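# Slide the pillow fully into its pillowcase on the table

## Task

Get the pillow completely inside the pillowcase: the open end of the case must extend well beyond the pillow, and the pillow must lie flat inside rather than crumpled. Pillow and case both end up resting on the table, where a slight overhang past the table edge is acceptable. Then open the grippers and withdraw the arms.

## Robot and tools

Robot: two arms, left_arm and right_arm, each with a parallel two-finger gripper and its own wrist camera. A fixed overhead camera, cam_high, stands on a floor mount behind the arms. Each camera image is 672x504.

Scene frame: the origin sits at table-top height, halfway between the nominal arm bases. +z points up, +x points out over the table, and left_arm is on the +y side. Image left and right do not follow the arm names. The calibrated bases are left_arm at (+0.041, +0.281, 0) m with quat_wxyz (+1.000, 0, 0, -0.024), and right_arm at (+0.014, -0.308, 0) m with quat_wxyz (+1.000, 0, 0, -0.003). The fingers of a gripper extend along its own +z axis and close along its y axis. end_effector_position is the point midway between the finger pads, just under 1 cm behind the tips. Reported positions (metres) and end_effector_quat_wxyz use the scene frame. They can be a few centimetres off, and more so at long reach.

execute_actions(actions, cameras): actions is a list of actions, run one after another, and each action lasts 0.5 s. An action is a table of 1 to 15 rows, one row per 1/30 s control step. If there are fewer than 15 rows, the last row is held for the remaining steps. Every row holds 14 numbers in [-1, 1], covering both arms even when only one moves. The order is left_arm dx, dy, dz, rx, ry, rz, opening, followed by the same seven for right_arm.
- dx..rz are an offset, not a pose. They are measured from that arm's Hand target at the moment the action starts, along that Hand target's own axes. Each row counts from the same start point, not from the row before it. Sending the same offset again in a later action moves the arm further. Scale: 1.0 equals 0.6 m for dx/dy/dz and 180 degrees for rotation. rx, ry, rz together form a single rotation vector.
- opening is absolute: +1 is fully open (about 87 mm) and -1 is closed (0 mm). Intermediate values: +0.5 is about 69 mm, 0 is about 43 mm, -0.5 is about 18 mm. A 0 is a real command. To keep a gripper as it is, resend its current value, shown in Tool commands or taken from your last call.
cameras: omitted or null gives all cameras when actions is empty and none otherwise. ["all"] gives all and [] gives none. An unknown name makes the call invalid.

zoom_image(camera, region): returns a closer view of the newest image from cam_high, cam_left_wrist or cam_right_wrist. region is [x0, y0, x1, y1] in pixels, measured from the top-left corner, at most 504 by 504.

read_manual(section): returns only licence text and does not move anything. finished_scene(scene): closes the current scene (1 or 2) and cannot be undone. Any calls made after it in the same reply run in the next scene.

Results: per arm, end_effector_position and quaternion, and Hand target, which is the last commanded pose after clipping and is the base for the next offsets. Tool commands shows the current gripper commands. grip_measured is the gripper reading on the same scale as opening. Joint positions end with the gripper reading on a 0 (closed) to 1 (open) scale. Joint velocities are marked within noise when the arm is still. Joint torques wrap at ±28 N m for joints 1 to 3. A MOTOR HOT line appears at 75 °C. An OVER-TEMPERATURE FAULT at 90 °C folds that arm away for the rest of the scene, and at 100 °C the arm goes limp.

Motion behaviour: at each step the commanded orientation is clipped to within 40 degrees of the measured one. Friction and gravity can leave the gripper short, low or tilted, especially when stretched out. Small moves may not happen, or may drift sideways. Check the reported pose after each move and correct it. If the gripper stays short of its target, sending zeros asks for the same target again; if it still rests short, send the remaining gap as an offset. To stop pressing into something, command the target back past the gripper's current position. The clearance check does not protect the grippers, housings or wrist cameras from hitting each other. Keep the arms apart and never close one gripper on the other arm's fingers.

Gripping: close to about 0.04 below the grip_measured value at first contact for a full-force hold, or to less than that for a gentler one. Readings can be about 1 mm off. Closing fast can squeeze harder.

Suggested order: look with an empty actions call, locate the case opening and the pillow, and hold the case mouth open with one gripper. Feed the pillow in with the other, or pull the case over it. Smooth the pillow flat, keep both items on the table, then open the grippers and lift the arms clear before calling finished_scene.

Avoid: dropping items or letting them slide off the table, releasing things while they are moving, slamming into or hard-pushing the table or fixed objects, arm-to-arm contact, and holding the arms stretched out for long, which heats the motors. The scene clock keeps running while you think.

Each tool is called after ">>>" in YAML: its name, and indented under it one key for each argument.

## Session

>>> execute_actions:
  actions: []

Scene clock: 0.00 s.
left_arm: end_effector_position=(+0.3470, +0.1551, +0.1754) grip_measured=+0.986 end_effector_quat_wxyz=(+0.391, -0.101, +0.908, -0.110) | right_arm: end_effector_position=(+0.3494, -0.1329, +0.1564) grip_measured=+0.980 end_effector_quat_wxyz=(+0.392, +0.007, +0.859, +0.329)
Joint positions: left_arm=[-0.378 1.18 0.998 -0.569 -0.194 -0.563 0.993] | right_arm=[0.268 1.283 0.798 -0.052 -0.374 0.493 0.99]
Joint velocities: within noise
Joint torques (N m): no reading
Heat: left arm: 32 °C; right arm: 34 °C.
Hand target: left_arm +0.3471, +0.1550, +0.1780; +0.392, -0.101, +0.907, -0.111 | right_arm +0.3526, -0.1319, +0.1654; +0.403, +0.005, +0.853, +0.332
Tool commands: left_gripper/opening=+1.0 right_gripper/opening=+1.0

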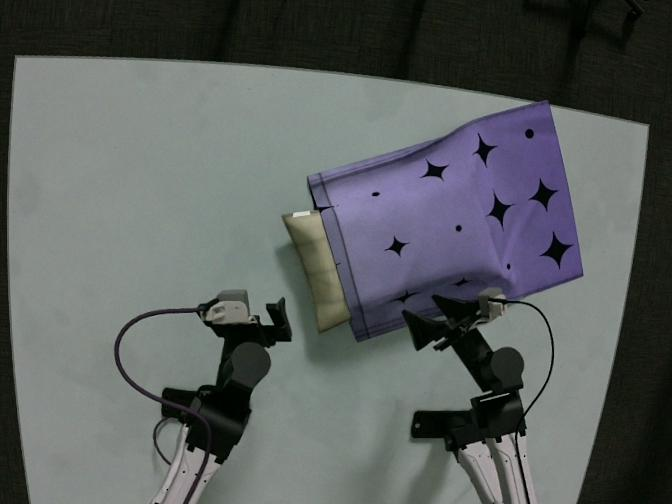

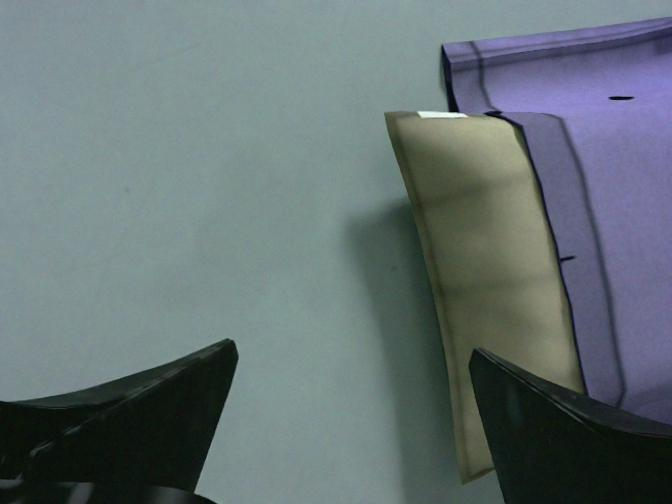

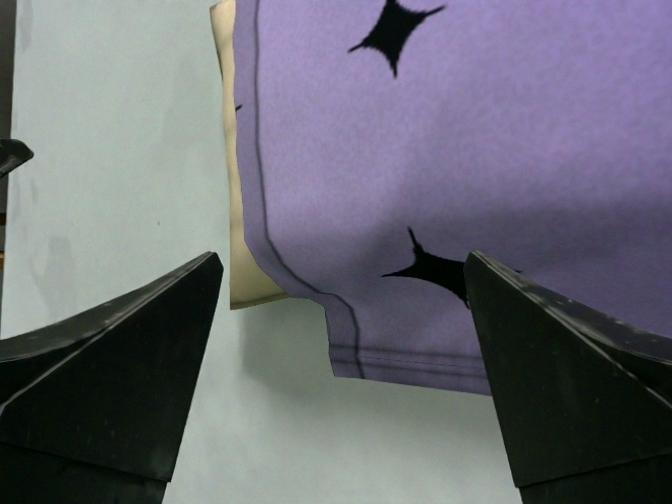

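>>> execute_actions:
  actions:
    - [[0,0,0,0.02,0.054,0.09,0.3,0,0,0,-0.02,0.08,-0.1,0.3],[0,0,0,0.02,0.054,0.09,0.3,0,0,0,-0.02,0.08,-0.1,0.3],[0,0,0,0.04,0.11,0.18,0.3,0,0,0,-0.04,0.16,-0.21,0.3],[0,0,0,0.04,0.11,0.18,0.3,0,0,0,-0.04,0.16,-0.21,0.3],[0,0,0,0.06,0.164,0.27,0.3,0,0,0,-0.058,0.235,-0.317,0.3],[0,0,0,0.06,0.164,0.27,0.3,0,0,0,-0.058,0.235,-0.317,0.3],[0,0,0,0.08,0.22,0.36,0.3,0,0,0,-0.078,0.31,-0.42,0.3],[0,0,0,0.08,0.22,0.36,0.3,0,0,0,-0.078,0.31,-0.42,0.3],[0,0,0,0.103,0.273,0.446,0.3,0,0,0,-0.097,0.39,-0.529,0.3]]
    - [[0,0,0,0,0,0,0.3,-0.03,0.04,0.035,0,0,0,0.3],[0,0,0,0,0,0,0.3,-0.06,0.08,0.07,0,0,0,0.3],[0,0,0,0,0,0,0.3,-0.09,0.12,0.105,0,0,0,0.3],[0,0,0,0,0,0,0.3,-0.12,0.167,0.14,0,0,0,0.3]]
    - [[0,0,0,0,0,0,0.3,0,0,0,0,0,0,0.3]]
  cameras: ["cam_high","cam_right_wrist"]

Scene clock: 15.30 s.
left_arm: end_effector_position=(+0.3444, +0.1560, +0.1740) grip_measured=+0.300 end_effector_quat_wxyz=(+0.014, +0.590, +0.807, -0.002) | right_arm: end_effector_position=(+0.2515, -0.0462, +0.0901) grip_measured=+0.300 end_effector_quat_wxyz=(-0.120, +0.731, -0.669, -0.065)
Joint positions: left_arm=[-0.428 1.896 1.899 -1.546 0.008 0.786 0.65] | right_arm=[0.863 1.761 1.397 -0.961 -0.122 -0.787 0.65]
Joint torques (N m): left_arm=[-0.28 -8.7 9.65 0.29 -0.08 0.07] | right_arm=[-0.49 -7.46 8.06 0.67 0 0.19]
Heat: left arm: 33 °C; right arm: 35 °C.
Hand target: left_arm +0.3471, +0.1549, +0.1780; +0.001, +0.595, +0.804, +0.001 | right_arm +0.2535, -0.0472, +0.0930; -0.122, +0.726, -0.674, -0.060
Off the commanded pose: left_arm 0.005 m, 2 deg | right_arm 0.004 m, 1 deg; orientation clipped at the end of an earlier action of this call.
joint sent to its limit (left arm) — joint 4 (wrist pitch), lower limit. The joint targets still meet the commanded pose.
Images, in order (width x height): cam_high 672x504, cam_right_wrist 672x504.

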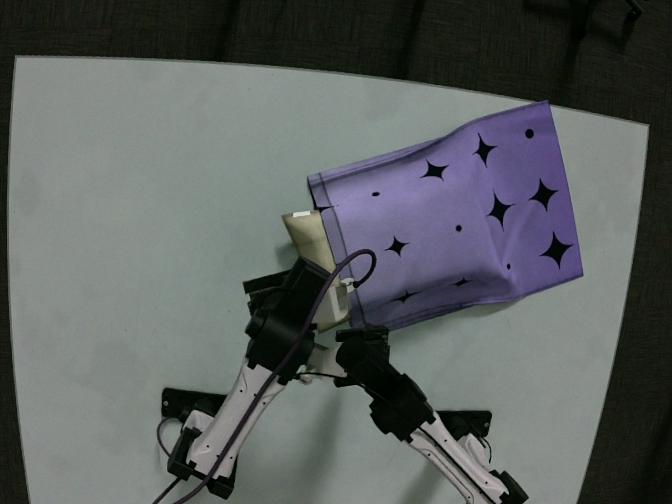

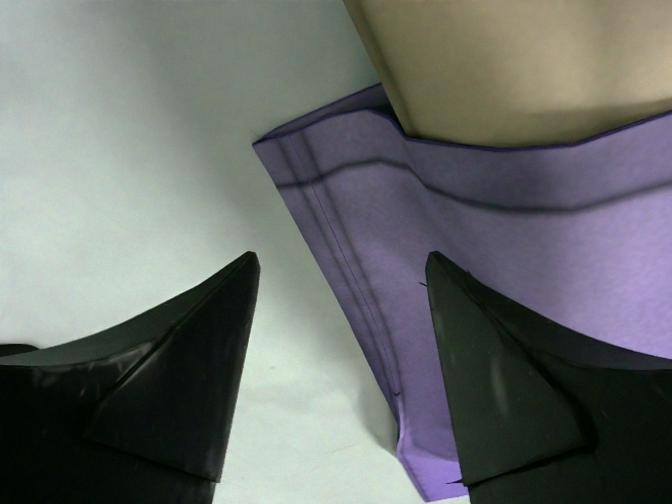

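>>> execute_actions:
  actions:
    - [[0,0,0,0,0,0,0.3,0.02,0.01,0.02,-0.01,0.02,-0.02,0.3],[0,0,0,0,0,0,0.3,0.05,0.02,0.05,-0.02,0.04,-0.04,0.3],[0,0,0,0,0,0,0.3,0.073,0.034,0.09,-0.04,0.077,-0.07,0.3]]
    - [[0,0,0,0,0,0,0.3,0,0,0,0,0,0,0.3]]
  cameras: ["cam_right_wrist"]

Scene clock: 23.93 s.
left_arm: end_effector_position=(+0.3444, +0.1560, +0.1740) grip_measured=+0.300 end_effector_quat_wxyz=(+0.014, +0.590, +0.807, -0.002) | right_arm: end_effector_position=(+0.2379, -0.0780, +0.0241) grip_measured=+0.300 end_effector_quat_wxyz=(+0.007, +0.800, -0.600, -0.006)
Joint positions: left_arm=[-0.428 1.896 1.899 -1.546 0.008 0.786 0.65] | right_arm=[0.905 1.919 1.323 -0.988 -0.012 -0.957 0.65]
Joint torques (N m): left_arm=[-0.28 -8.7 9.65 0.29 -0.08 0.07] | right_arm=[-0.01 -9.05 6.82 0.31 0.14 0.05]
Heat: left arm: 36 °C; right arm: 36 °C.
Hand target: left_arm +0.3471, +0.1549, +0.1780; +0.001, +0.595, +0.804, +0.001 | right_arm +0.2410, -0.0768, +0.0280; +0.000, +0.804, -0.595, -0.001
Off the commanded pose: left_arm 0.005 m, 2 deg | right_arm 0.005 m, 1 deg.
joint sent to its limit (left arm) — joint 4 (wrist pitch), lower limit. The joint targets still meet the commanded pose.
Images, in order (width x height): cam_right_wrist 672x504.

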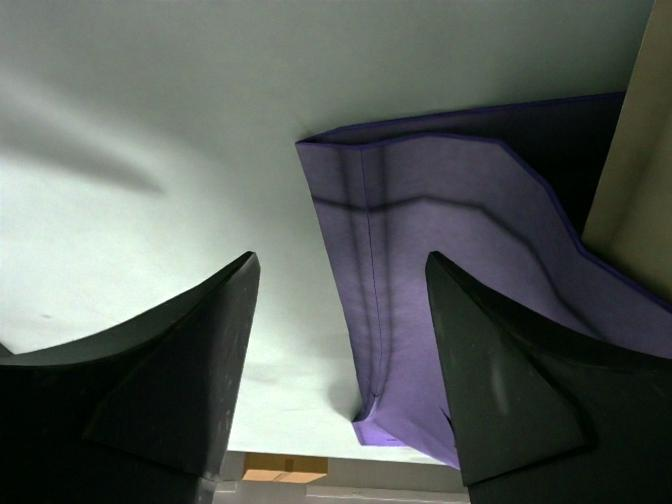

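>>> execute_actions:
  actions:
    - [[-0.02,0.06,0,0,0,0,0.3,0,-0.015,0.03,0,0,0,0.3],[-0.04,0.12,0,0,0,0,0.3,0,-0.015,0.05,0,0,0,0.3],[-0.058,0.19,0,0,0,0,0.3,0,-0.015,0.057,0,0,0,0.3]]
    - [[0,0,0,0,0,0,0.3,0,0,0,0,0,0,0.2],[0,0,0,0,0,0,0.3,0,0,0,0,0,0,0],[0,0,0,0,0,0,0.3,0,0,0,0,0,0,-0.2],[0,0,0,0,0,0,0.3,0,0,0,0,0,0,-0.4],[0,0,0,0,0,0,0.3,0,0,0,0,0,0,-0.6],[0,0,0,0,0,0,0.3,0,0,0,0,0,0,-0.8],[0,0,0,0,0,0,0.3,0,0,0,0,0,0,-1]]
    - [[0,0,0,0,0,0,0.3,0,0,-0.03,0,0,0,-1],[0,0,0,0,0,0,0.3,0,0,-0.06,0,0,0,-1]]
    - [[0,0,0,0,0,0,0.3,-0.02,0.02,0,0,0,0,-1],[0,0,0,0,0,0,0.3,-0.05,0.05,0,0,0,0,-1],[0,0,0,0,0,0,0.3,-0.08,0.08,0,0,0,0,-1],[0,0,0,0,0,0,0.3,-0.11,0.11,0,0,0,0,-1],[0,0,0,0,0,0,0.3,-0.14,0.14,0,0,0,0,-1],[0,0,0,0,0,0,0.3,-0.17,0.17,0,0,0,0,-1],[0,0,0,0,0,0,0.3,-0.2,0.2,0,0,0,0,-1]]
    - [[0,0,0,0,0,0,0.3,0,0,0,0,0,0,-1]]
  cameras: ["all"]

Scene clock: 36.33 s.
left_arm: end_effector_position=(+0.4649, +0.1550, +0.1730) grip_measured=+0.300 end_effector_quat_wxyz=(+0.097, +0.595, +0.797, +0.031) | right_arm: end_effector_position=(+0.0961, +0.0025, +0.0289) grip_measured=-0.907 end_effector_quat_wxyz=(+0.001, +0.809, -0.588, -0.004)
Joint positions: left_arm=[-0.317 2.244 2.422 -1.545 -0.006 0.917 0.65] | right_arm=[1.378 1.947 1.382 -1.004 -0.009 -0.511 0.047]
Joint torques (N m): left_arm=[-0.08 -12.11 9.4 0.63 -0.08 0.06] | right_arm=[-0.58 -6.93 8.98 0.29 0.17 0.12]
Heat: left arm: 39 °C; right arm: 38 °C.
Hand target: left_arm +0.4663, +0.1549, +0.1783; +0.001, +0.595, +0.804, +0.001 | right_arm +0.0998, +0.0054, +0.0298; +0.000, +0.804, -0.595, +0.000
Off the commanded pose: left_arm 0.005 m, 11 deg | right_arm 0.005 m, 1 deg.
joint sent to its limit (left arm) — joint 4 (wrist pitch), lower limit. The joint targets are off in orientation, not in position.

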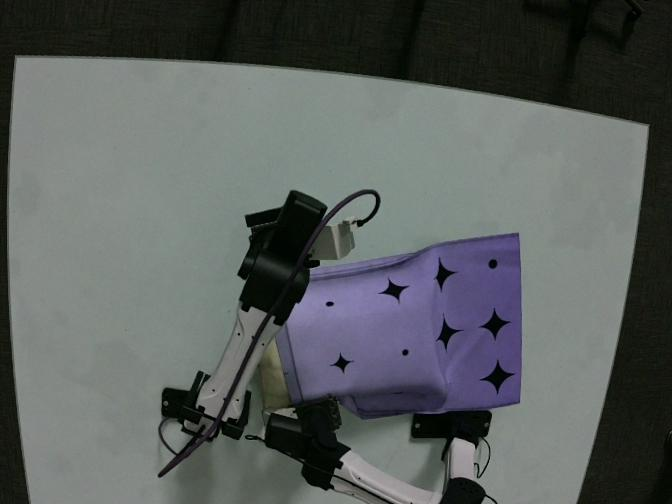

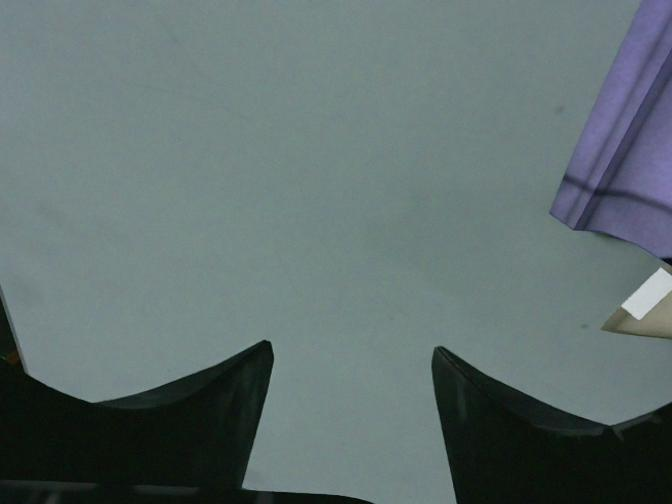

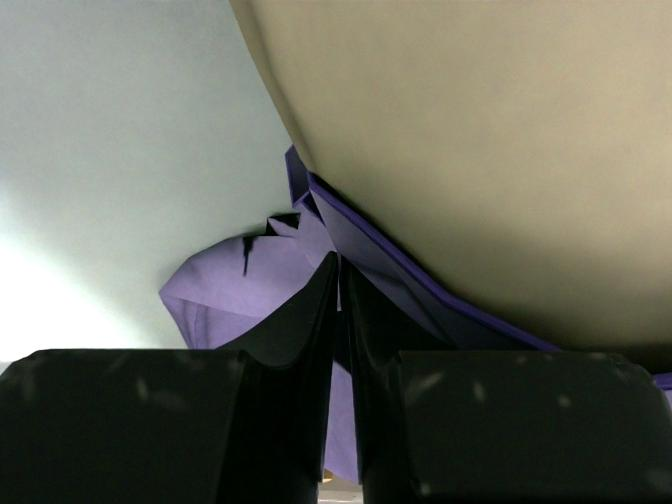

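>>> execute_actions:
  actions:
    - [[0.01,-0.05,0.03,0,0,0.01,0.3,0,0,0,0,0,0,-1],[0.02,-0.1,0.07,0,0,0.02,0.3,0,0,0,0,0,0,-1],[0.03,-0.16,0.12,0,0,0.03,0.3,0,0,0,0,0,0,-1],[0.04,-0.224,0.18,0,0,0.055,0.3,0,0,0,0,0,0,-1],[0.042,-0.224,0.23,0,0,0.055,0.3,0,0,0,0,0,0,-1]]
    - [[0,0,0,0,0,0,0.3,0,0,0,0,0,0,-1]]
  cameras: ["cam_left_wrist","cam_high"]

Scene clock: 49.70 s.
left_arm: end_effector_position=(+0.3314, +0.1370, +0.0410) grip_measured=+0.300 end_effector_quat_wxyz=(+0.001, +0.666, +0.746, -0.003) | right_arm: end_effector_position=(+0.0955, +0.0002, +0.0292) grip_measured=-0.907 end_effector_quat_wxyz=(+0.005, +0.808, -0.589, -0.003)
Joint positions: left_arm=[-0.509 1.904 1.373 -1.039 0.006 0.899 0.65] | right_arm=[1.378 1.947 1.382 -1.013 -0.009 -0.51 0.047]
Joint torques (N m): left_arm=[0.43 -9.92 5.76 0.44 -0.03 -0.06] | right_arm=[-0.64 -6.84 8.9 0.33 0.11 0.2]
Heat: left arm: 43 °C; right arm: 39 °C.
Hand target: left_arm +0.3307, +0.1397, +0.0400; +0.001, +0.662, +0.749, +0.001 | right_arm +0.0998, +0.0054, +0.0298; +0.000, +0.804, -0.595, +0.000
Off the commanded pose: left_arm 0.003 m, 1 deg | right_arm 0.007 m, 1 deg.
Images, in order (width x height): cam_high 672x504, cam_left_wrist 672x504.

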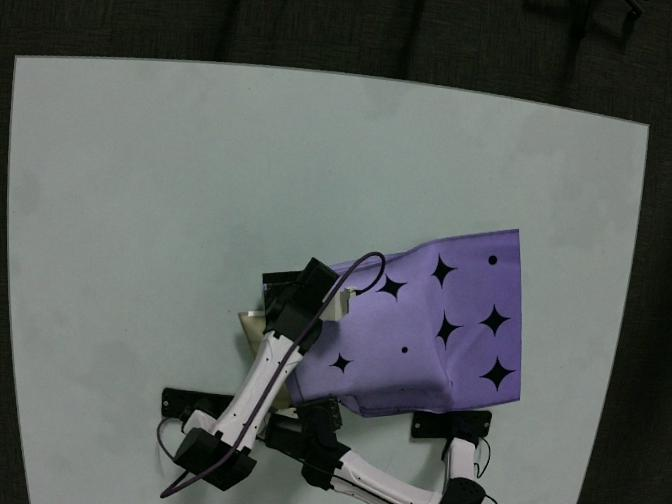

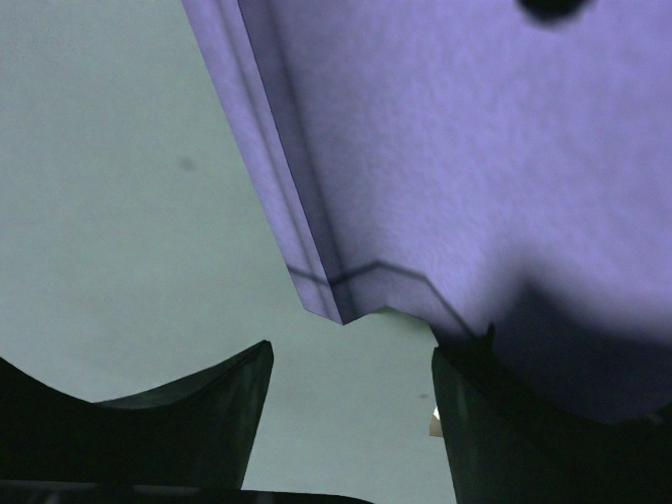

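>>> execute_actions:
  actions:
    - [[-0.015,0,0.03,0,0,-0.03,0.3,0,0,0,0,0,0,-1],[-0.03,0,0.06,0,0,-0.06,0.3,0,0,0,0,0,0,-1],[-0.03,0,0.075,0,0,-0.06,0.3,0,0,0,0,0,0,-1]]
    - [[0,0,0,0,0,0,0.3,0,0,0,0,0,0,-1]]
  cameras: ["cam_left_wrist"]

Scene clock: 54.00 s.
left_arm: end_effector_position=(+0.3320, +0.1272, +0.0134) grip_measured=+0.300 end_effector_quat_wxyz=(-0.002, +0.594, +0.804, +0.007) | right_arm: end_effector_position=(+0.0955, +0.0002, +0.0292) grip_measured=-0.907 end_effector_quat_wxyz=(+0.005, +0.808, -0.589, -0.003)
Joint positions: left_arm=[-0.527 1.983 1.366 -0.957 -0.015 0.697 0.65] | right_arm=[1.378 1.947 1.382 -1.013 -0.009 -0.51 0.047]
Joint torques (N m): left_arm=[-0.01 -6.99 4.42 0.98 0.16 -0.15] | right_arm=[-0.49 -7.19 8.84 0.28 0.13 0.2]
Heat: left arm: 43 °C; right arm: 39 °C.
Hand target: left_arm +0.3332, +0.1218, -0.0050; +0.001, +0.589, +0.808, +0.001 | right_arm +0.0998, +0.0054, +0.0298; +0.000, +0.804, -0.595, +0.000
Off the commanded pose: left_arm 0.019 m, 1 deg | right_arm 0.007 m, 1 deg.
Images, in order (width x height): cam_left_wrist 672x504.

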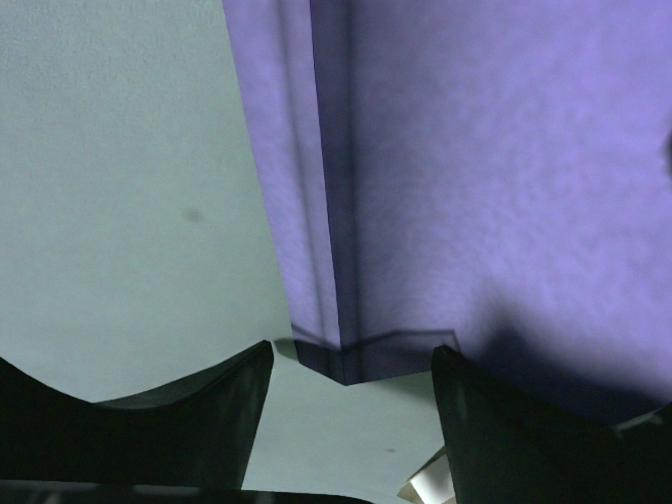

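>>> execute_actions:
  actions:
    - [[-0.015,0,0,0,0,0,0.3,0,0,0,0,0,0,-1],[-0.03,0,0,0,0,0,0.3,0,0,0,0,0,0,-1]]
    - [[0,0,0,0,0,0,0.2,0,0,0,0,0,0,-1],[0,0,0,0,0,0,0.1,0,0,0,0,0,0,-1],[0,0,0,0,0,0,0,0,0,0,0,0,0,-1],[0,0,0,0,0,0,-0.1,0,0,0,0,0,0,-1],[0,0,0,0,0,0,-0.2,0,0,0,0,0,0,-1],[0,0,0,0,0,0,-0.3,0,0,0,0,0,0,-1],[0,0,0,0,0,0,-0.4,0,0,0,0,0,0,-1],[0,0,0,0,0,0,-0.5,0,0,0,0,0,0,-1],[0,0,0,0,0,0,-0.6,0,0,0,0,0,0,-1],[0,0,0,0,0,0,-0.7,0,0,0,0,0,0,-1],[0,0,0,0,0,0,-0.8,0,0,0,0,0,0,-1],[0,0,0,0,0,0,-0.9,0,0,0,0,0,0,-1],[0,0,0,0,0,0,-1,0,0,0,0,0,0,-1]]
    - [[0,0,-0.03,0,0,0,-1,0,0,-0.015,0,0,0,-1],[0,0,-0.06,0,0,0,-1,0,0,-0.03,0,0,0,-1],[0,0,-0.09,0,0,0,-1,0,0,-0.045,0,0,0,-1]]
  cameras: ["cam_left_wrist"]

Scene clock: 61.57 s.
left_arm: end_effector_position=(+0.3368, +0.1088, +0.0402) grip_measured=-0.959 end_effector_quat_wxyz=(-0.010, +0.589, +0.808, +0.005) | right_arm: end_effector_position=(+0.0958, +0.0017, +0.0476) grip_measured=-0.907 end_effector_quat_wxyz=(+0.012, +0.808, -0.589, +0.000)
Joint positions: left_arm=[-0.558 2.018 1.527 -1.098 -0.011 0.653 0.02] | right_arm=[1.378 1.947 1.456 -1.102 -0.009 -0.51 0.047]
Joint torques (N m): left_arm=[0.1 -11.79 8.85 0.21 0.12 -0.02] | right_arm=[-0.65 -9.84 8.76 0.19 0.11 0.22]
Heat: left arm: 42 °C; right arm: 40 °C.
Hand target: left_arm +0.3385, +0.1048, +0.0490; +0.001, +0.589, +0.808, +0.001 | right_arm +0.0998, +0.0055, +0.0569; +0.000, +0.804, -0.595, +0.000
Off the commanded pose: left_arm 0.010 m, 1 deg | right_arm 0.011 m, 2 deg.
Images, in order (width x height): cam_left_wrist 672x504.

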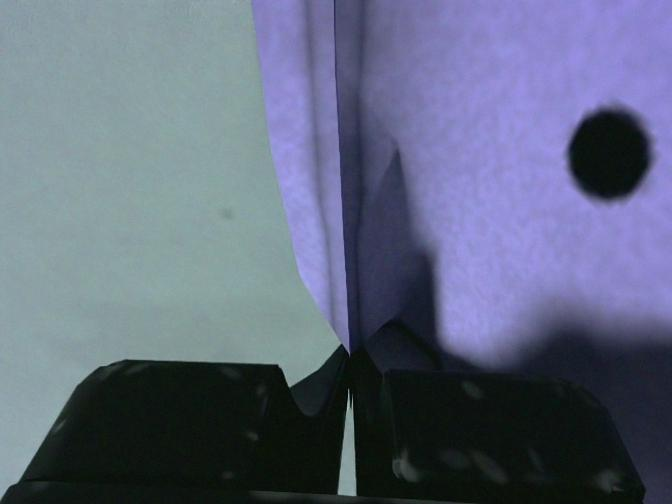

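>>> execute_actions:
  actions:
    - [[0.02,0,-0.02,0,0,0,-1,0.02,-0.008,-0.02,0,0,0,-1],[0.04,0,-0.035,0,0,0,-1,0.055,-0.02,-0.04,0,0,0,-1],[0.06,0,-0.05,0,0,0,-1,0.09,-0.033,-0.06,0,0,0,-1],[0.08,0,-0.07,0,0,0,-1,0.13,-0.045,-0.075,0,0,0,-1],[0.105,0,-0.08,0,0,0,-1,0.163,-0.057,-0.09,0,0,0,-1]]
    - [[0.02,0,-0.02,0,0,-0.04,-1,0.02,-0.008,-0.02,0,0,-0.03,-1],[0.04,0,-0.035,0,0,-0.1,-1,0.055,-0.02,-0.04,0,0,-0.06,-1],[0.06,0,-0.05,0,0,-0.17,-1,0.09,-0.033,-0.06,0,0,-0.1,-1],[0.08,0,-0.07,0,0,-0.24,-1,0.13,-0.045,-0.075,0,0,-0.15,-1],[0.105,0,-0.08,0,0,-0.33,-1,0.163,-0.057,-0.09,0,0,-0.19,-1]]
    - [[0,0,0,0,0,0,-1,0,0,0,0,0,0,-1]]
  cameras: ["cam_high"]

>>> execute_actions:
  actions:
    - [[0,0,-0.03,0,-0.03,0,-1,0,0,-0.03,0.03,0.01,0,-1],[0,0,-0.06,0,-0.06,0,-1,0,0,-0.06,0.06,0.018,0,-1],[0,0,-0.09,0,-0.1,0,-1,0,0,-0.09,0.1,0.027,0,-1],[0,0,-0.12,0,-0.13,0,-1,0,0,-0.12,0.13,0.036,0,-1],[0,0,-0.15,0,-0.16,0,-1,0,0,-0.15,0.16,0.045,0,-1],[0,0,-0.18,0,-0.19,0,-1,0,0,-0.18,0.19,0.054,0,-1],[0,0,-0.21,0,-0.23,0,-1,0,0,-0.21,0.22,0.063,0,-1],[0,0,-0.24,0,-0.26,0,-1,0,0,-0.24,0.25,0.072,0,-1],[0,0,-0.27,0,-0.29,0,-1,0,0,-0.27,0.28,0.081,0,-1],[0,0,-0.3,0,-0.33,0,-1,0,0,-0.3,0.32,0.09,0,-1]]
    - [[0,0,0,0,0,0,-1,0,0,0,0,0,0,-1]]
  cameras: ["all"]

Scene clock: 73.03 s.
left_arm: end_effector_position=(+0.2948, +0.2110, +0.1376) grip_measured=-0.953 end_effector_quat_wxyz=(-0.009, +0.111, +0.993, -0.035) | right_arm: end_effector_position=(+0.2272, -0.1440, +0.1578) grip_measured=-0.916 end_effector_quat_wxyz=(-0.033, +0.945, -0.326, -0.002)
Joint positions: left_arm=[-0.173 1.703 1.506 -1.384 0.071 0.001 0.024] | right_arm=[0.796 1.483 1.368 -1.398 -0.032 -1.686 0.042]
Joint torques (N m): left_arm=[0.7 -8.14 10.15 0.15 -0.69 0.08] | right_arm=[-0.91 -4.55 9.1 -0.34 0.33 0.1]
Heat: left arm: 45 °C; right arm: 41 °C.
Hand target: left_arm +0.2996, +0.2248, +0.1448; +0.001, +0.111, +0.994, +0.000 | right_arm +0.2225, -0.1616, +0.1648; +0.000, +0.943, -0.332, +0.000
Off the commanded pose: left_arm 0.016 m, 4 deg | right_arm 0.020 m, 4 deg.
Images, in order (width x height): cam_high 672x504.

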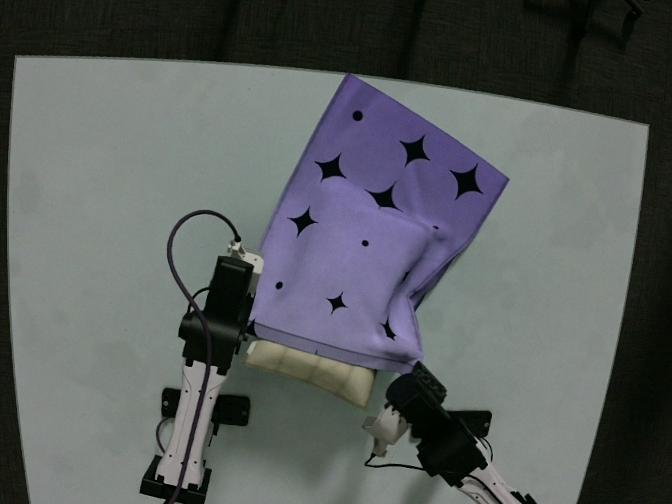

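Scene clock: 74.27 s.
left_arm: end_effector_position=(+0.2941, +0.2105, +0.3246) grip_measured=-0.953 end_effector_quat_wxyz=(+0.485, +0.110, +0.863, -0.088) | right_arm: end_effector_position=(+0.2165, -0.1529, +0.3372) grip_measured=-0.921 end_effector_quat_wxyz=(-0.408, +0.831, -0.274, +0.260)
Joint positions: left_arm=[-0.172 0.976 1.405 -0.969 0.073 -0.01 0.024] | right_arm=[1.005 0.837 1.248 -0.993 0.265 -1.649 0.04]
Joint torques (N m): left_arm=[1.28 -1.37 6.86 2.15 -0.6 0.17] | right_arm=[-0.31 0.09 6.87 1.76 0.65 0.17]
Heat: left arm: 45 °C; right arm: 41 °C.
Hand target: left_arm +0.2990, +0.2248, +0.3248; +0.494, +0.096, +0.863, -0.055 | right_arm +0.2227, -0.1616, +0.3448; -0.408, +0.818, -0.288, +0.286
Off the commanded pose: left_arm 0.015 m, 4 deg | right_arm 0.013 m, 4 deg.

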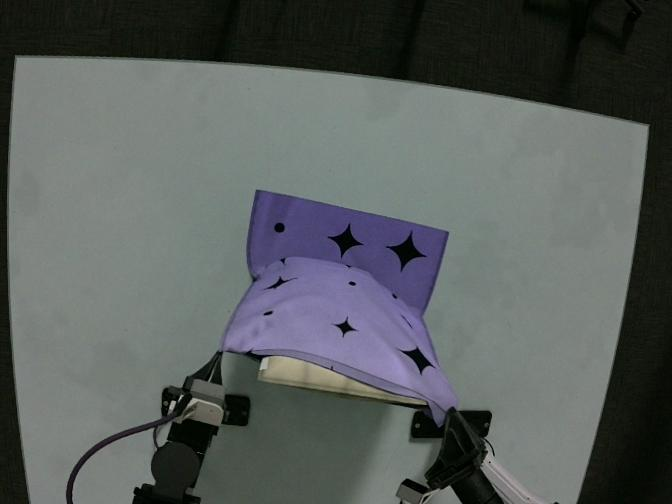

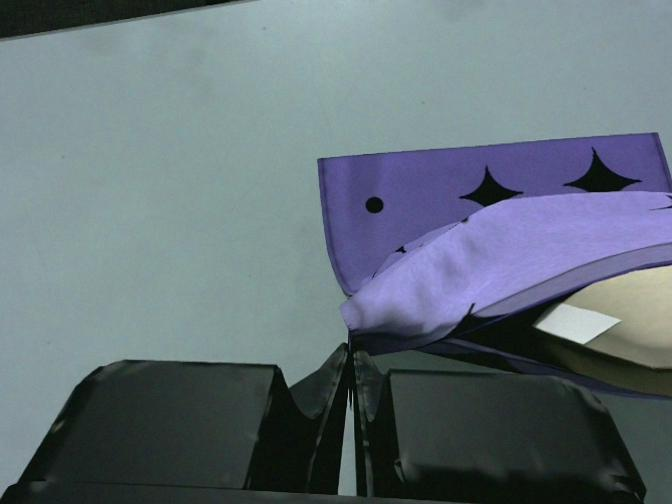

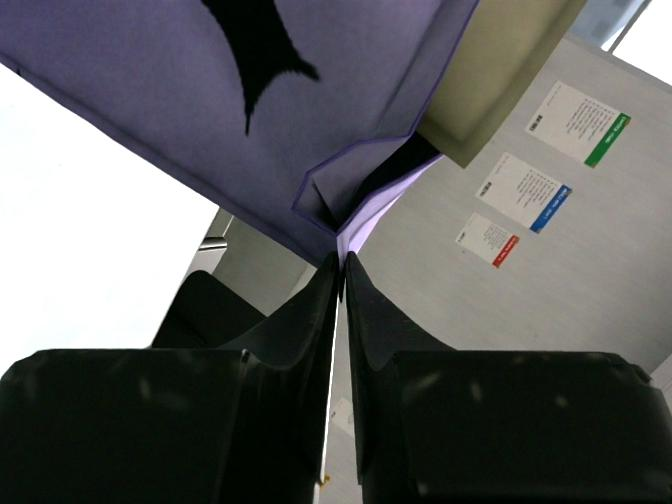

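Same state; replay the rest (checking after each).

>>> execute_actions:
  actions:
    - [[-0.03,-0.001,-0.015,0,-0.015,0,-1,0.009,-0.027,-0.018,0.015,0.004,0,-1],[-0.06,-0.002,-0.03,0,-0.03,0,-1,0.018,-0.054,-0.035,0.03,0.008,0,-1],[-0.09,-0.003,-0.045,0,-0.045,0,-1,0.027,-0.08,-0.053,0.045,0.012,0,-1],[-0.12,-0.004,-0.06,0,-0.06,0,-1,0.036,-0.107,-0.07,0.06,0.016,0,-1],[-0.15,-0.005,-0.075,0,-0.075,0,-1,0.045,-0.134,-0.088,0.075,0.02,0,-1],[-0.18,-0.006,-0.09,0,-0.09,0,-1,0.054,-0.16,-0.106,0.09,0.024,0,-1],[-0.21,-0.007,-0.105,0,-0.105,0,-1,0.063,-0.187,-0.123,0.105,0.028,0,-1],[-0.24,-0.009,-0.12,0,-0.12,0,-1,0.072,-0.214,-0.14,0.12,0.032,0,-1],[-0.27,-0.01,-0.135,0,-0.135,0,-1,0.083,-0.24,-0.16,0.135,0.036,0,-1],[-0.297,-0.011,-0.152,0,-0.15,0,-1,0.092,-0.267,-0.177,0.145,0.04,0,-1]]
    - [[0,0,0,0,0,0,-1,0,0,0,0,0,0,-1]]
    - [[0,0,0,0,0,0,-1,0,0,0,0,0,0,-1]]
  cameras: ["cam_high","cam_left_wrist"]

>>> execute_actions:
  actions:
    - [[0,0.008,0.036,0,0,0,-1,0.02,0.004,0.03,0,0,0,-1],[0,0.015,0.072,0,0,0,-1,0.043,0.009,0.06,0,0,0,-1],[0,0.023,0.107,0,0,0,-1,0.064,0.013,0.09,0,0,0,-1],[0,0.03,0.143,0,0,0,-1,0.085,0.018,0.118,0,0,0,-1],[0,0.038,0.18,0,0,0,-1,0.107,0.022,0.148,0,0,0,-1],[0,0.046,0.215,0,0,0,-1,0.128,0.026,0.178,0,0,0,-1],[0,0.054,0.25,0,0,0,-1,0.149,0.03,0.207,0,0,0,-1],[0,0.062,0.287,0,0,0,-1,0.17,0.035,0.237,0,0,0,-1],[0,0.07,0.322,0,0,0,-1,0.191,0.04,0.266,0,0,0,-1],[0,0.077,0.358,0,0,0,-1,0.213,0.044,0.296,0,0,0,-1]]
    - [[0,0,0,0,0,0,-1,0,0,0,0,0,0,-1]]
    - [[-0.03,0,0,0,-0.03,0,-1,0.01,-0.03,-0.003,0.03,0.01,0,-1],[-0.06,0,0,0,-0.07,0,-1,0.02,-0.06,-0.006,0.06,0.02,0,-1],[-0.09,0,0,0,-0.1,0,-1,0.03,-0.09,-0.009,0.1,0.03,0,-1],[-0.12,0,0,0,-0.13,0,-1,0.04,-0.12,-0.011,0.13,0.036,0,-1],[-0.15,0,0,0,-0.167,0,-1,0.047,-0.142,-0.013,0.16,0.045,0,-1]]
    - [[0,0,0,0,0,0,-1,0,0,0,0,0,0,-1]]
    - [[0,0,0,0,0,0,-1,0,0,0,0,0,0,-1]]
  cameras: ["cam_high"]

Scene clock: 84.77 s.
left_arm: end_effector_position=(+0.3115, +0.2047, +0.5092) grip_measured=-0.953 end_effector_quat_wxyz=(+0.660, +0.095, +0.739, -0.097) | right_arm: end_effector_position=(+0.2252, -0.1594, +0.5180) grip_measured=-0.926 end_effector_quat_wxyz=(-0.539, +0.717, -0.237, +0.373)
Joint positions: left_arm=[-0.222 1.169 2.001 -0.943 0.002 -0.018 0.024] | right_arm=[1.016 0.983 1.719 -0.887 0.358 -1.804 0.037]
Joint torques (N m): left_arm=[0.49 -1.59 7.97 2.38 -0.5 0.13] | right_arm=[-0.53 -0.61 8.18 2.18 0.29 0.04]
Heat: left arm: 42 °C; right arm: 39 °C.
Hand target: left_arm +0.3089, +0.2158, +0.5247; +0.681, +0.081, +0.723, -0.076 | right_arm +0.2230, -0.1737, +0.5444; -0.563, +0.685, -0.241, +0.394
Off the commanded pose: left_arm 0.019 m, 4 deg | right_arm 0.030 m, 5 deg.
Images, in order (width x height): cam_high 672x504, cam_left_wrist 672x504.

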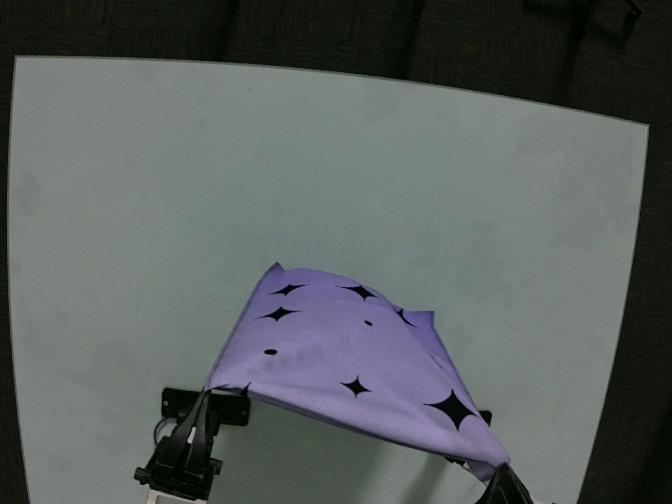

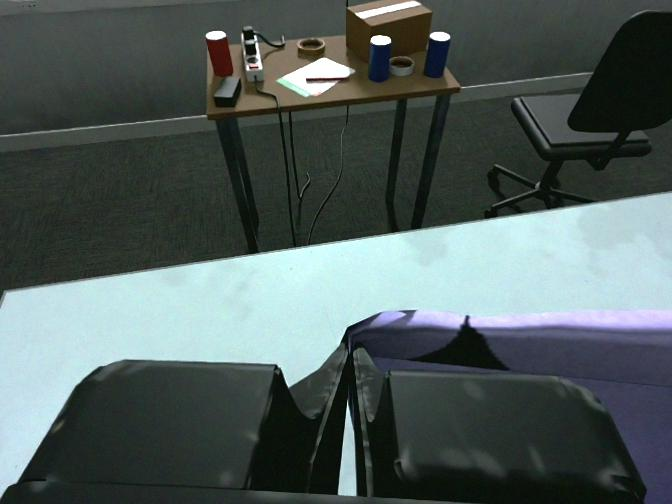

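Scene clock: 87.47 s.
left_arm: end_effector_position=(+0.5388, +0.1967, +0.5749) grip_measured=-0.953 end_effector_quat_wxyz=(+0.819, +0.082, +0.556, -0.116) | right_arm: end_effector_position=(+0.4566, -0.1671, +0.5889) grip_measured=-0.941 end_effector_quat_wxyz=(+0.683, -0.547, +0.197, -0.442)
Joint positions: left_arm=[-0.054 1.698 2.074 0.007 0.171 -0.064 0.024] | right_arm=[0.258 1.519 1.776 0.099 -0.377 -1.663 0.029]
Joint torques (N m): left_arm=[1.07 -8.65 8.87 2.53 -0.6 0.04] | right_arm=[-0.34 -6.06 10.33 2.39 0.68 0.09]
Heat: left arm: 42 °C; right arm: 39 °C.
Hand target: left_arm +0.5335, +0.2125, +0.6017; +0.846, +0.058, +0.522, -0.094 | right_arm +0.4434, -0.1810, +0.6337; +0.697, -0.494, +0.174, -0.489
Off the commanded pose: left_arm 0.032 m, 6 deg | right_arm 0.049 m, 9 deg.
Images, in order (width x height): cam_high 672x504.

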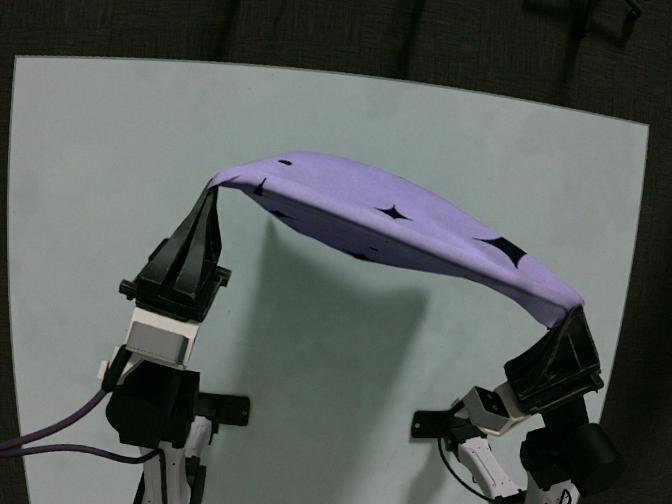

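>>> execute_actions:
  actions:
    - [[0.05,0.002,-0.03,0,0,0,-1,-0.016,0.05,-0.023,0,0,0,-1],[0.1,0.004,-0.06,0,0,0,-1,-0.032,0.1,-0.046,0,0,0,-1],[0.144,0.005,-0.083,0,0,0,-1,-0.049,0.143,-0.07,0,0,0,-1]]
    - [[-0.004,-0.01,-0.054,0,0,0,-1,-0.03,-0.005,-0.046,0,0,0,-1],[-0.008,-0.02,-0.108,0,0,0,-1,-0.06,-0.01,-0.092,0,0,0,-1],[-0.012,-0.03,-0.162,0,0,0,-1,-0.09,-0.016,-0.138,0,0,0,-1],[-0.016,-0.04,-0.216,0,0,0,-1,-0.12,-0.022,-0.184,0,0,0,-1],[-0.021,-0.049,-0.27,0,0,0,-1,-0.152,-0.0275,-0.229,0,0,0,-1]]
    - [[0.016,-0.005,-0.04,0,0.06,0,-1,-0.022,0.015,-0.033,-0.06,-0.016,0,-1],[0.032,-0.01,-0.08,0,0.12,0,-1,-0.045,0.03,-0.066,-0.12,-0.032,0,-1],[0.048,-0.014,-0.12,0,0.18,0,-1,-0.067,0.045,-0.1,-0.17,-0.048,0,-1],[0.064,-0.018,-0.16,0,0.24,0,-1,-0.09,0.06,-0.133,-0.23,-0.064,0,-1],[0.079,-0.023,-0.196,0,0.3,0,-1,-0.112,0.075,-0.166,-0.29,-0.08,0,-1]]
    - [[0,0,0,0,0,0,-1,0,0,0,0,0,0,-1]]
  cameras: ["cam_high"]

>>> execute_actions:
  actions:
    - [[0.039,0.001,0.02,0,0.015,0,-1,-0.012,0.035,0.023,-0.015,-0.004,0,-1],[0.078,0.003,0.04,0,0.03,0,-1,-0.024,0.07,0.046,-0.03,-0.008,0,-1],[0.115,0.004,0.06,0,0.045,0,-1,-0.036,0.105,0.07,-0.045,-0.012,0,-1],[0.154,0.005,0.08,0,0.06,0,-1,-0.048,0.14,0.093,-0.06,-0.016,0,-1],[0.193,0.007,0.1,0,0.075,0,-1,-0.06,0.175,0.115,-0.075,-0.02,0,-1],[0.232,0.008,0.12,0,0.09,0,-1,-0.072,0.21,0.138,-0.09,-0.024,0,-1],[0.27,0.01,0.14,0,0.105,0,-1,-0.084,0.245,0.16,-0.105,-0.028,0,-1],[0.31,0.011,0.16,0,0.12,0,-1,-0.096,0.28,0.184,-0.12,-0.032,0,-1],[0.35,0.012,0.18,0,0.135,0,-1,-0.108,0.315,0.207,-0.135,-0.036,0,-1],[0.386,0.013,0.2,0,0.15,0,-1,-0.12,0.346,0.23,-0.145,-0.04,0,-1]]
    - [[0,0,0,0,0,0,-1,0,0,0,0,0,0,-1]]
    - [[0.039,-0.008,-0.014,0,0,0,-1,-0.026,0.025,0.002,0,0,0,-1],[0.078,-0.016,-0.028,0,0,0,-1,-0.052,0.05,0.005,0,0,0,-1],[0.117,-0.024,-0.042,0,0,0,-1,-0.078,0.074,0.007,0,0,0,-1],[0.156,-0.032,-0.056,0,0,0,-1,-0.104,0.098,0.01,0,0,0,-1],[0.195,-0.04,-0.07,0,0,0,-1,-0.131,0.123,0.012,0,0,0,-1]]
    - [[0,0,0,0,0,0,-1,0,0,0,0,0,0,-1]]
  cameras: ["all"]

Scene clock: 99.40 s.
left_arm: end_effector_position=(+0.2882, +0.2178, +0.3341) grip_measured=-0.953 end_effector_quat_wxyz=(+0.501, +0.106, +0.856, -0.078) | right_arm: end_effector_position=(+0.2093, -0.1526, +0.3491) grip_measured=-0.953 end_effector_quat_wxyz=(-0.418, +0.821, -0.270, +0.280)
Joint positions: left_arm=[-0.16 0.947 1.416 -0.978 0.061 0.003 0.023] | right_arm=[1.105 0.826 1.261 -0.996 0.376 -1.617 0.024]
Joint torques (N m): left_arm=[0.21 -0.72 10.11 2.12 -0.49 0.02] | right_arm=[0.16 0.87 9.76 1.67 0.71 0.3]
Heat: left arm: 42 °C; right arm: 40 °C.
Hand target: left_arm +0.2904, +0.2262, +0.3457; +0.517, +0.095, +0.849, -0.058 | right_arm +0.2125, -0.1616, +0.3645; -0.425, +0.805, -0.285, +0.299
Off the commanded pose: left_arm 0.014 m, 3 deg | right_arm 0.018 m, 3 deg.
Images, in order (width x height): cam_high 672x504.

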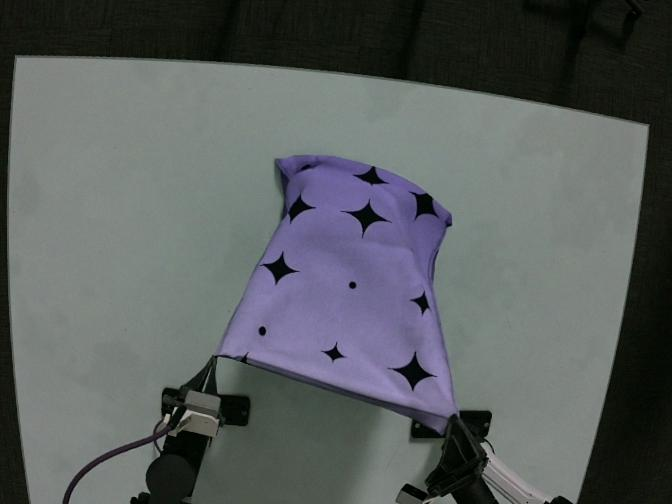

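Scene clock: 101.67 s.
left_arm: end_effector_position=(+0.1693, +0.2330, +0.0439) grip_measured=-0.953 end_effector_quat_wxyz=(+0.297, +0.109, +0.948, -0.044) | right_arm: end_effector_position=(+0.1310, -0.1377, +0.0408) grip_measured=-0.953 end_effector_quat_wxyz=(-0.242, +0.902, -0.313, +0.172)
Joint positions: left_arm=[-0.382 0.437 0.386 -0.916 -0.097 -0.172 0.023] | right_arm=[1.544 0.985 0.395 -0.586 0.468 -1.032 0.024]
Joint torques (N m): left_arm=[-0.21 1.11 10.61 1.33 -0.34 -0.03] | right_arm=[0.18 0.01 9.07 0.97 0.38 0.25]
Heat: left arm: 41 °C; right arm: 40 °C.
Hand target: left_arm +0.1703, +0.2367, +0.0507; +0.304, +0.105, +0.946, -0.034 | right_arm +0.1324, -0.1335, +0.0467; -0.249, +0.898, -0.318, +0.176
Off the commanded pose: left_arm 0.008 m, 1 deg | right_arm 0.007 m, 1 deg.

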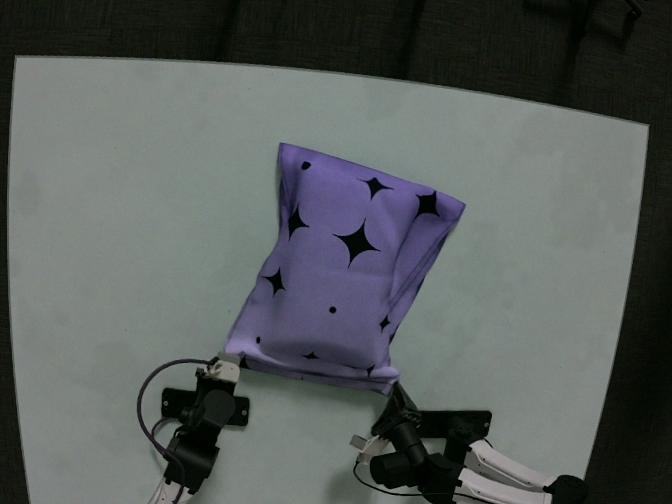

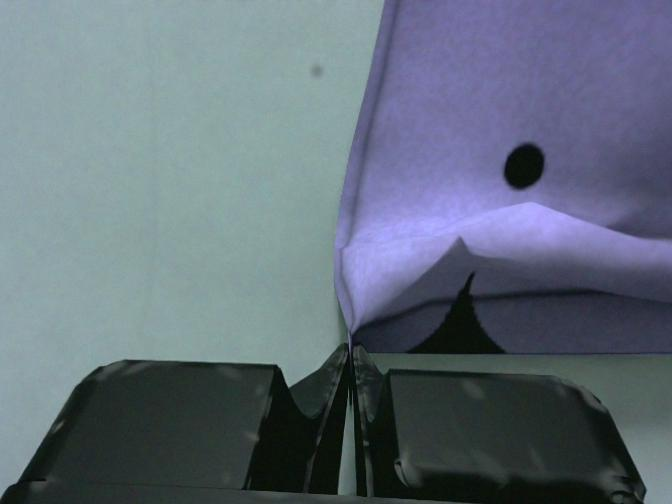

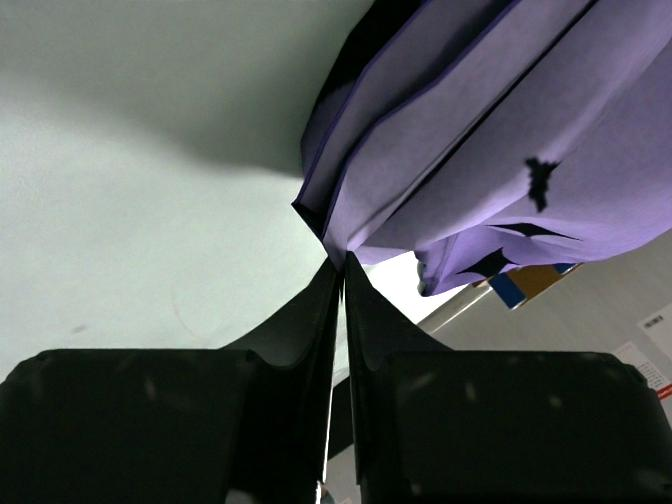

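>>> execute_actions:
  actions:
    - [[0.03,-0.006,-0.01,0,0,0,-1,-0.018,0.017,0.001,0,0,0,-1],[0.06,-0.012,-0.018,0,0,0,-1,-0.036,0.034,0.003,0,0,0,-1],[0.08,-0.016,-0.025,0,0,0,-1,-0.055,0.05,0.005,0,0,0,-1]]
    - [[0.01,0,0.015,0,0,0,-1,-0.004,0.01,0.015,0,0,0,-1]]
    - [[0,0,0,0,0,0,-0.8,0,0,0,0,0,0,-0.8],[0,0,0,0,0,0,-0.6,0,0,0,0,0,0,-0.6],[0,0,0,0,0,0,-0.4,0,0,0,0,0,0,-0.4],[0,0,0,0,0,0,-0.2,0,0,0,0,0,0,-0.2],[0,0,0,0,0,0,0,0,0,0,0,0,0,0]]
    - [[-0.02,0,-0.03,0,0,0,0,0.01,-0.02,-0.03,0,0,0,0],[-0.03,0,-0.06,0,0,0,0,0.015,-0.03,-0.06,0,0,0,0],[-0.05,0,-0.1,0,0,0,0,0.02,-0.05,-0.1,0,0,0,0],[-0.06,0,-0.14,0,0,0,0,0.03,-0.06,-0.14,0,0,0,0]]
    - [[0,0,0,0,0,0,0,0,0,0,0,0,0,0]]
  cameras: ["all"]

Scene clock: 109.27 s.
left_arm: end_effector_position=(+0.1515, +0.2366, +0.1199) grip_measured=+0.000 end_effector_quat_wxyz=(+0.297, +0.112, +0.947, -0.048) | right_arm: end_effector_position=(+0.0882, -0.1509, +0.0951) grip_measured=+0.000 end_effector_quat_wxyz=(-0.240, +0.900, -0.313, +0.184)
Joint positions: left_arm=[-0.43 0.478 0.705 -1.197 -0.115 -0.209 0.5] | right_arm=[1.888 0.97 0.62 -1.035 0.589 -0.646 0.5]
Joint torques (N m): left_arm=[-0.28 1.5 9.02 1.38 -0.21 -0.07] | right_arm=[0.38 -0.59 9.92 0.58 0.32 0.27]
Heat: left arm: 39 °C; right arm: 40 °C.
Hand target: left_arm +0.1504, +0.2381, +0.1235; +0.301, +0.109, +0.946, -0.046 | right_arm +0.0854, -0.1463, +0.1025; -0.249, +0.898, -0.318, +0.176
Off the commanded pose: left_arm 0.004 m, 1 deg | right_arm 0.009 m, 2 deg.
led back after a hold (left arm): the arm was led back toward your command in small steps, so it may still be short of it.
pose unreachable (left arm): on one or more control steps of this call, first in action 0 (counted from 0), this arm could not follow its commanded pose, so it was not sent that pose on those steps. It may still have moved: this result reports where it is.
cause: moving toward the commanded pose would bring two parts of the arm too close to each other (its upper arm (the part past joint 2) and its gripper housing, with joints 3 (elbow) to 6 (wrist roll) between them, 20 mm apart when it was first held).

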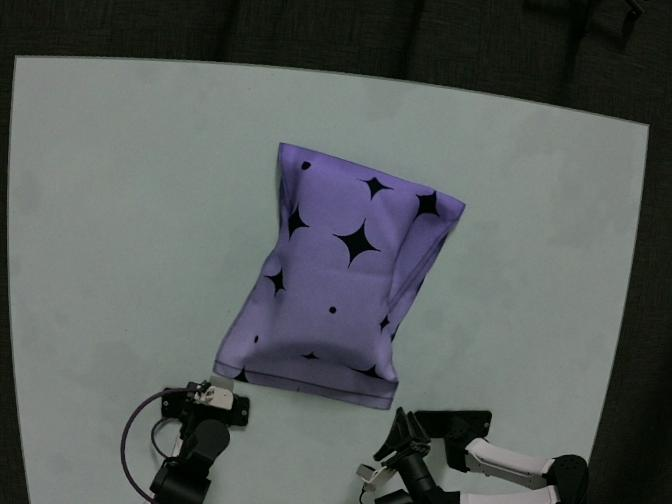

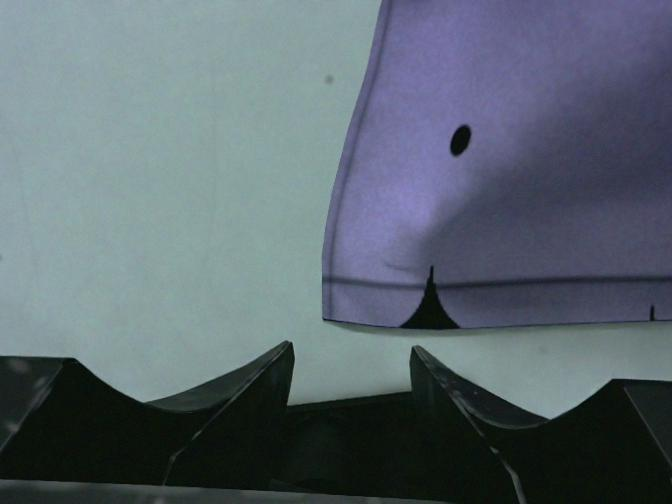

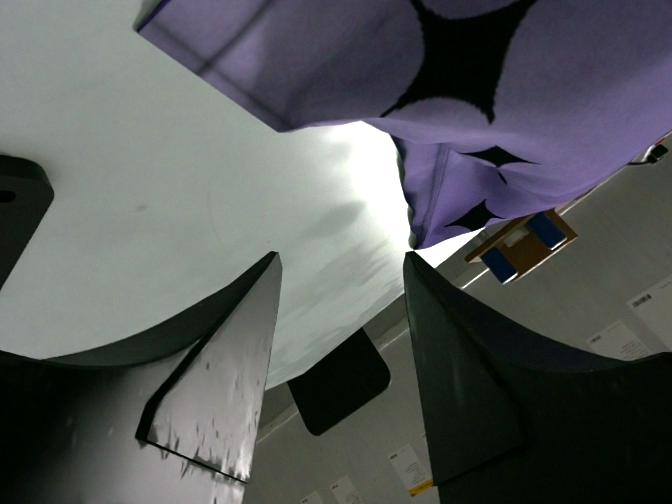

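>>> finished_scene:
  scene: 2

The scene is finished: the task was done.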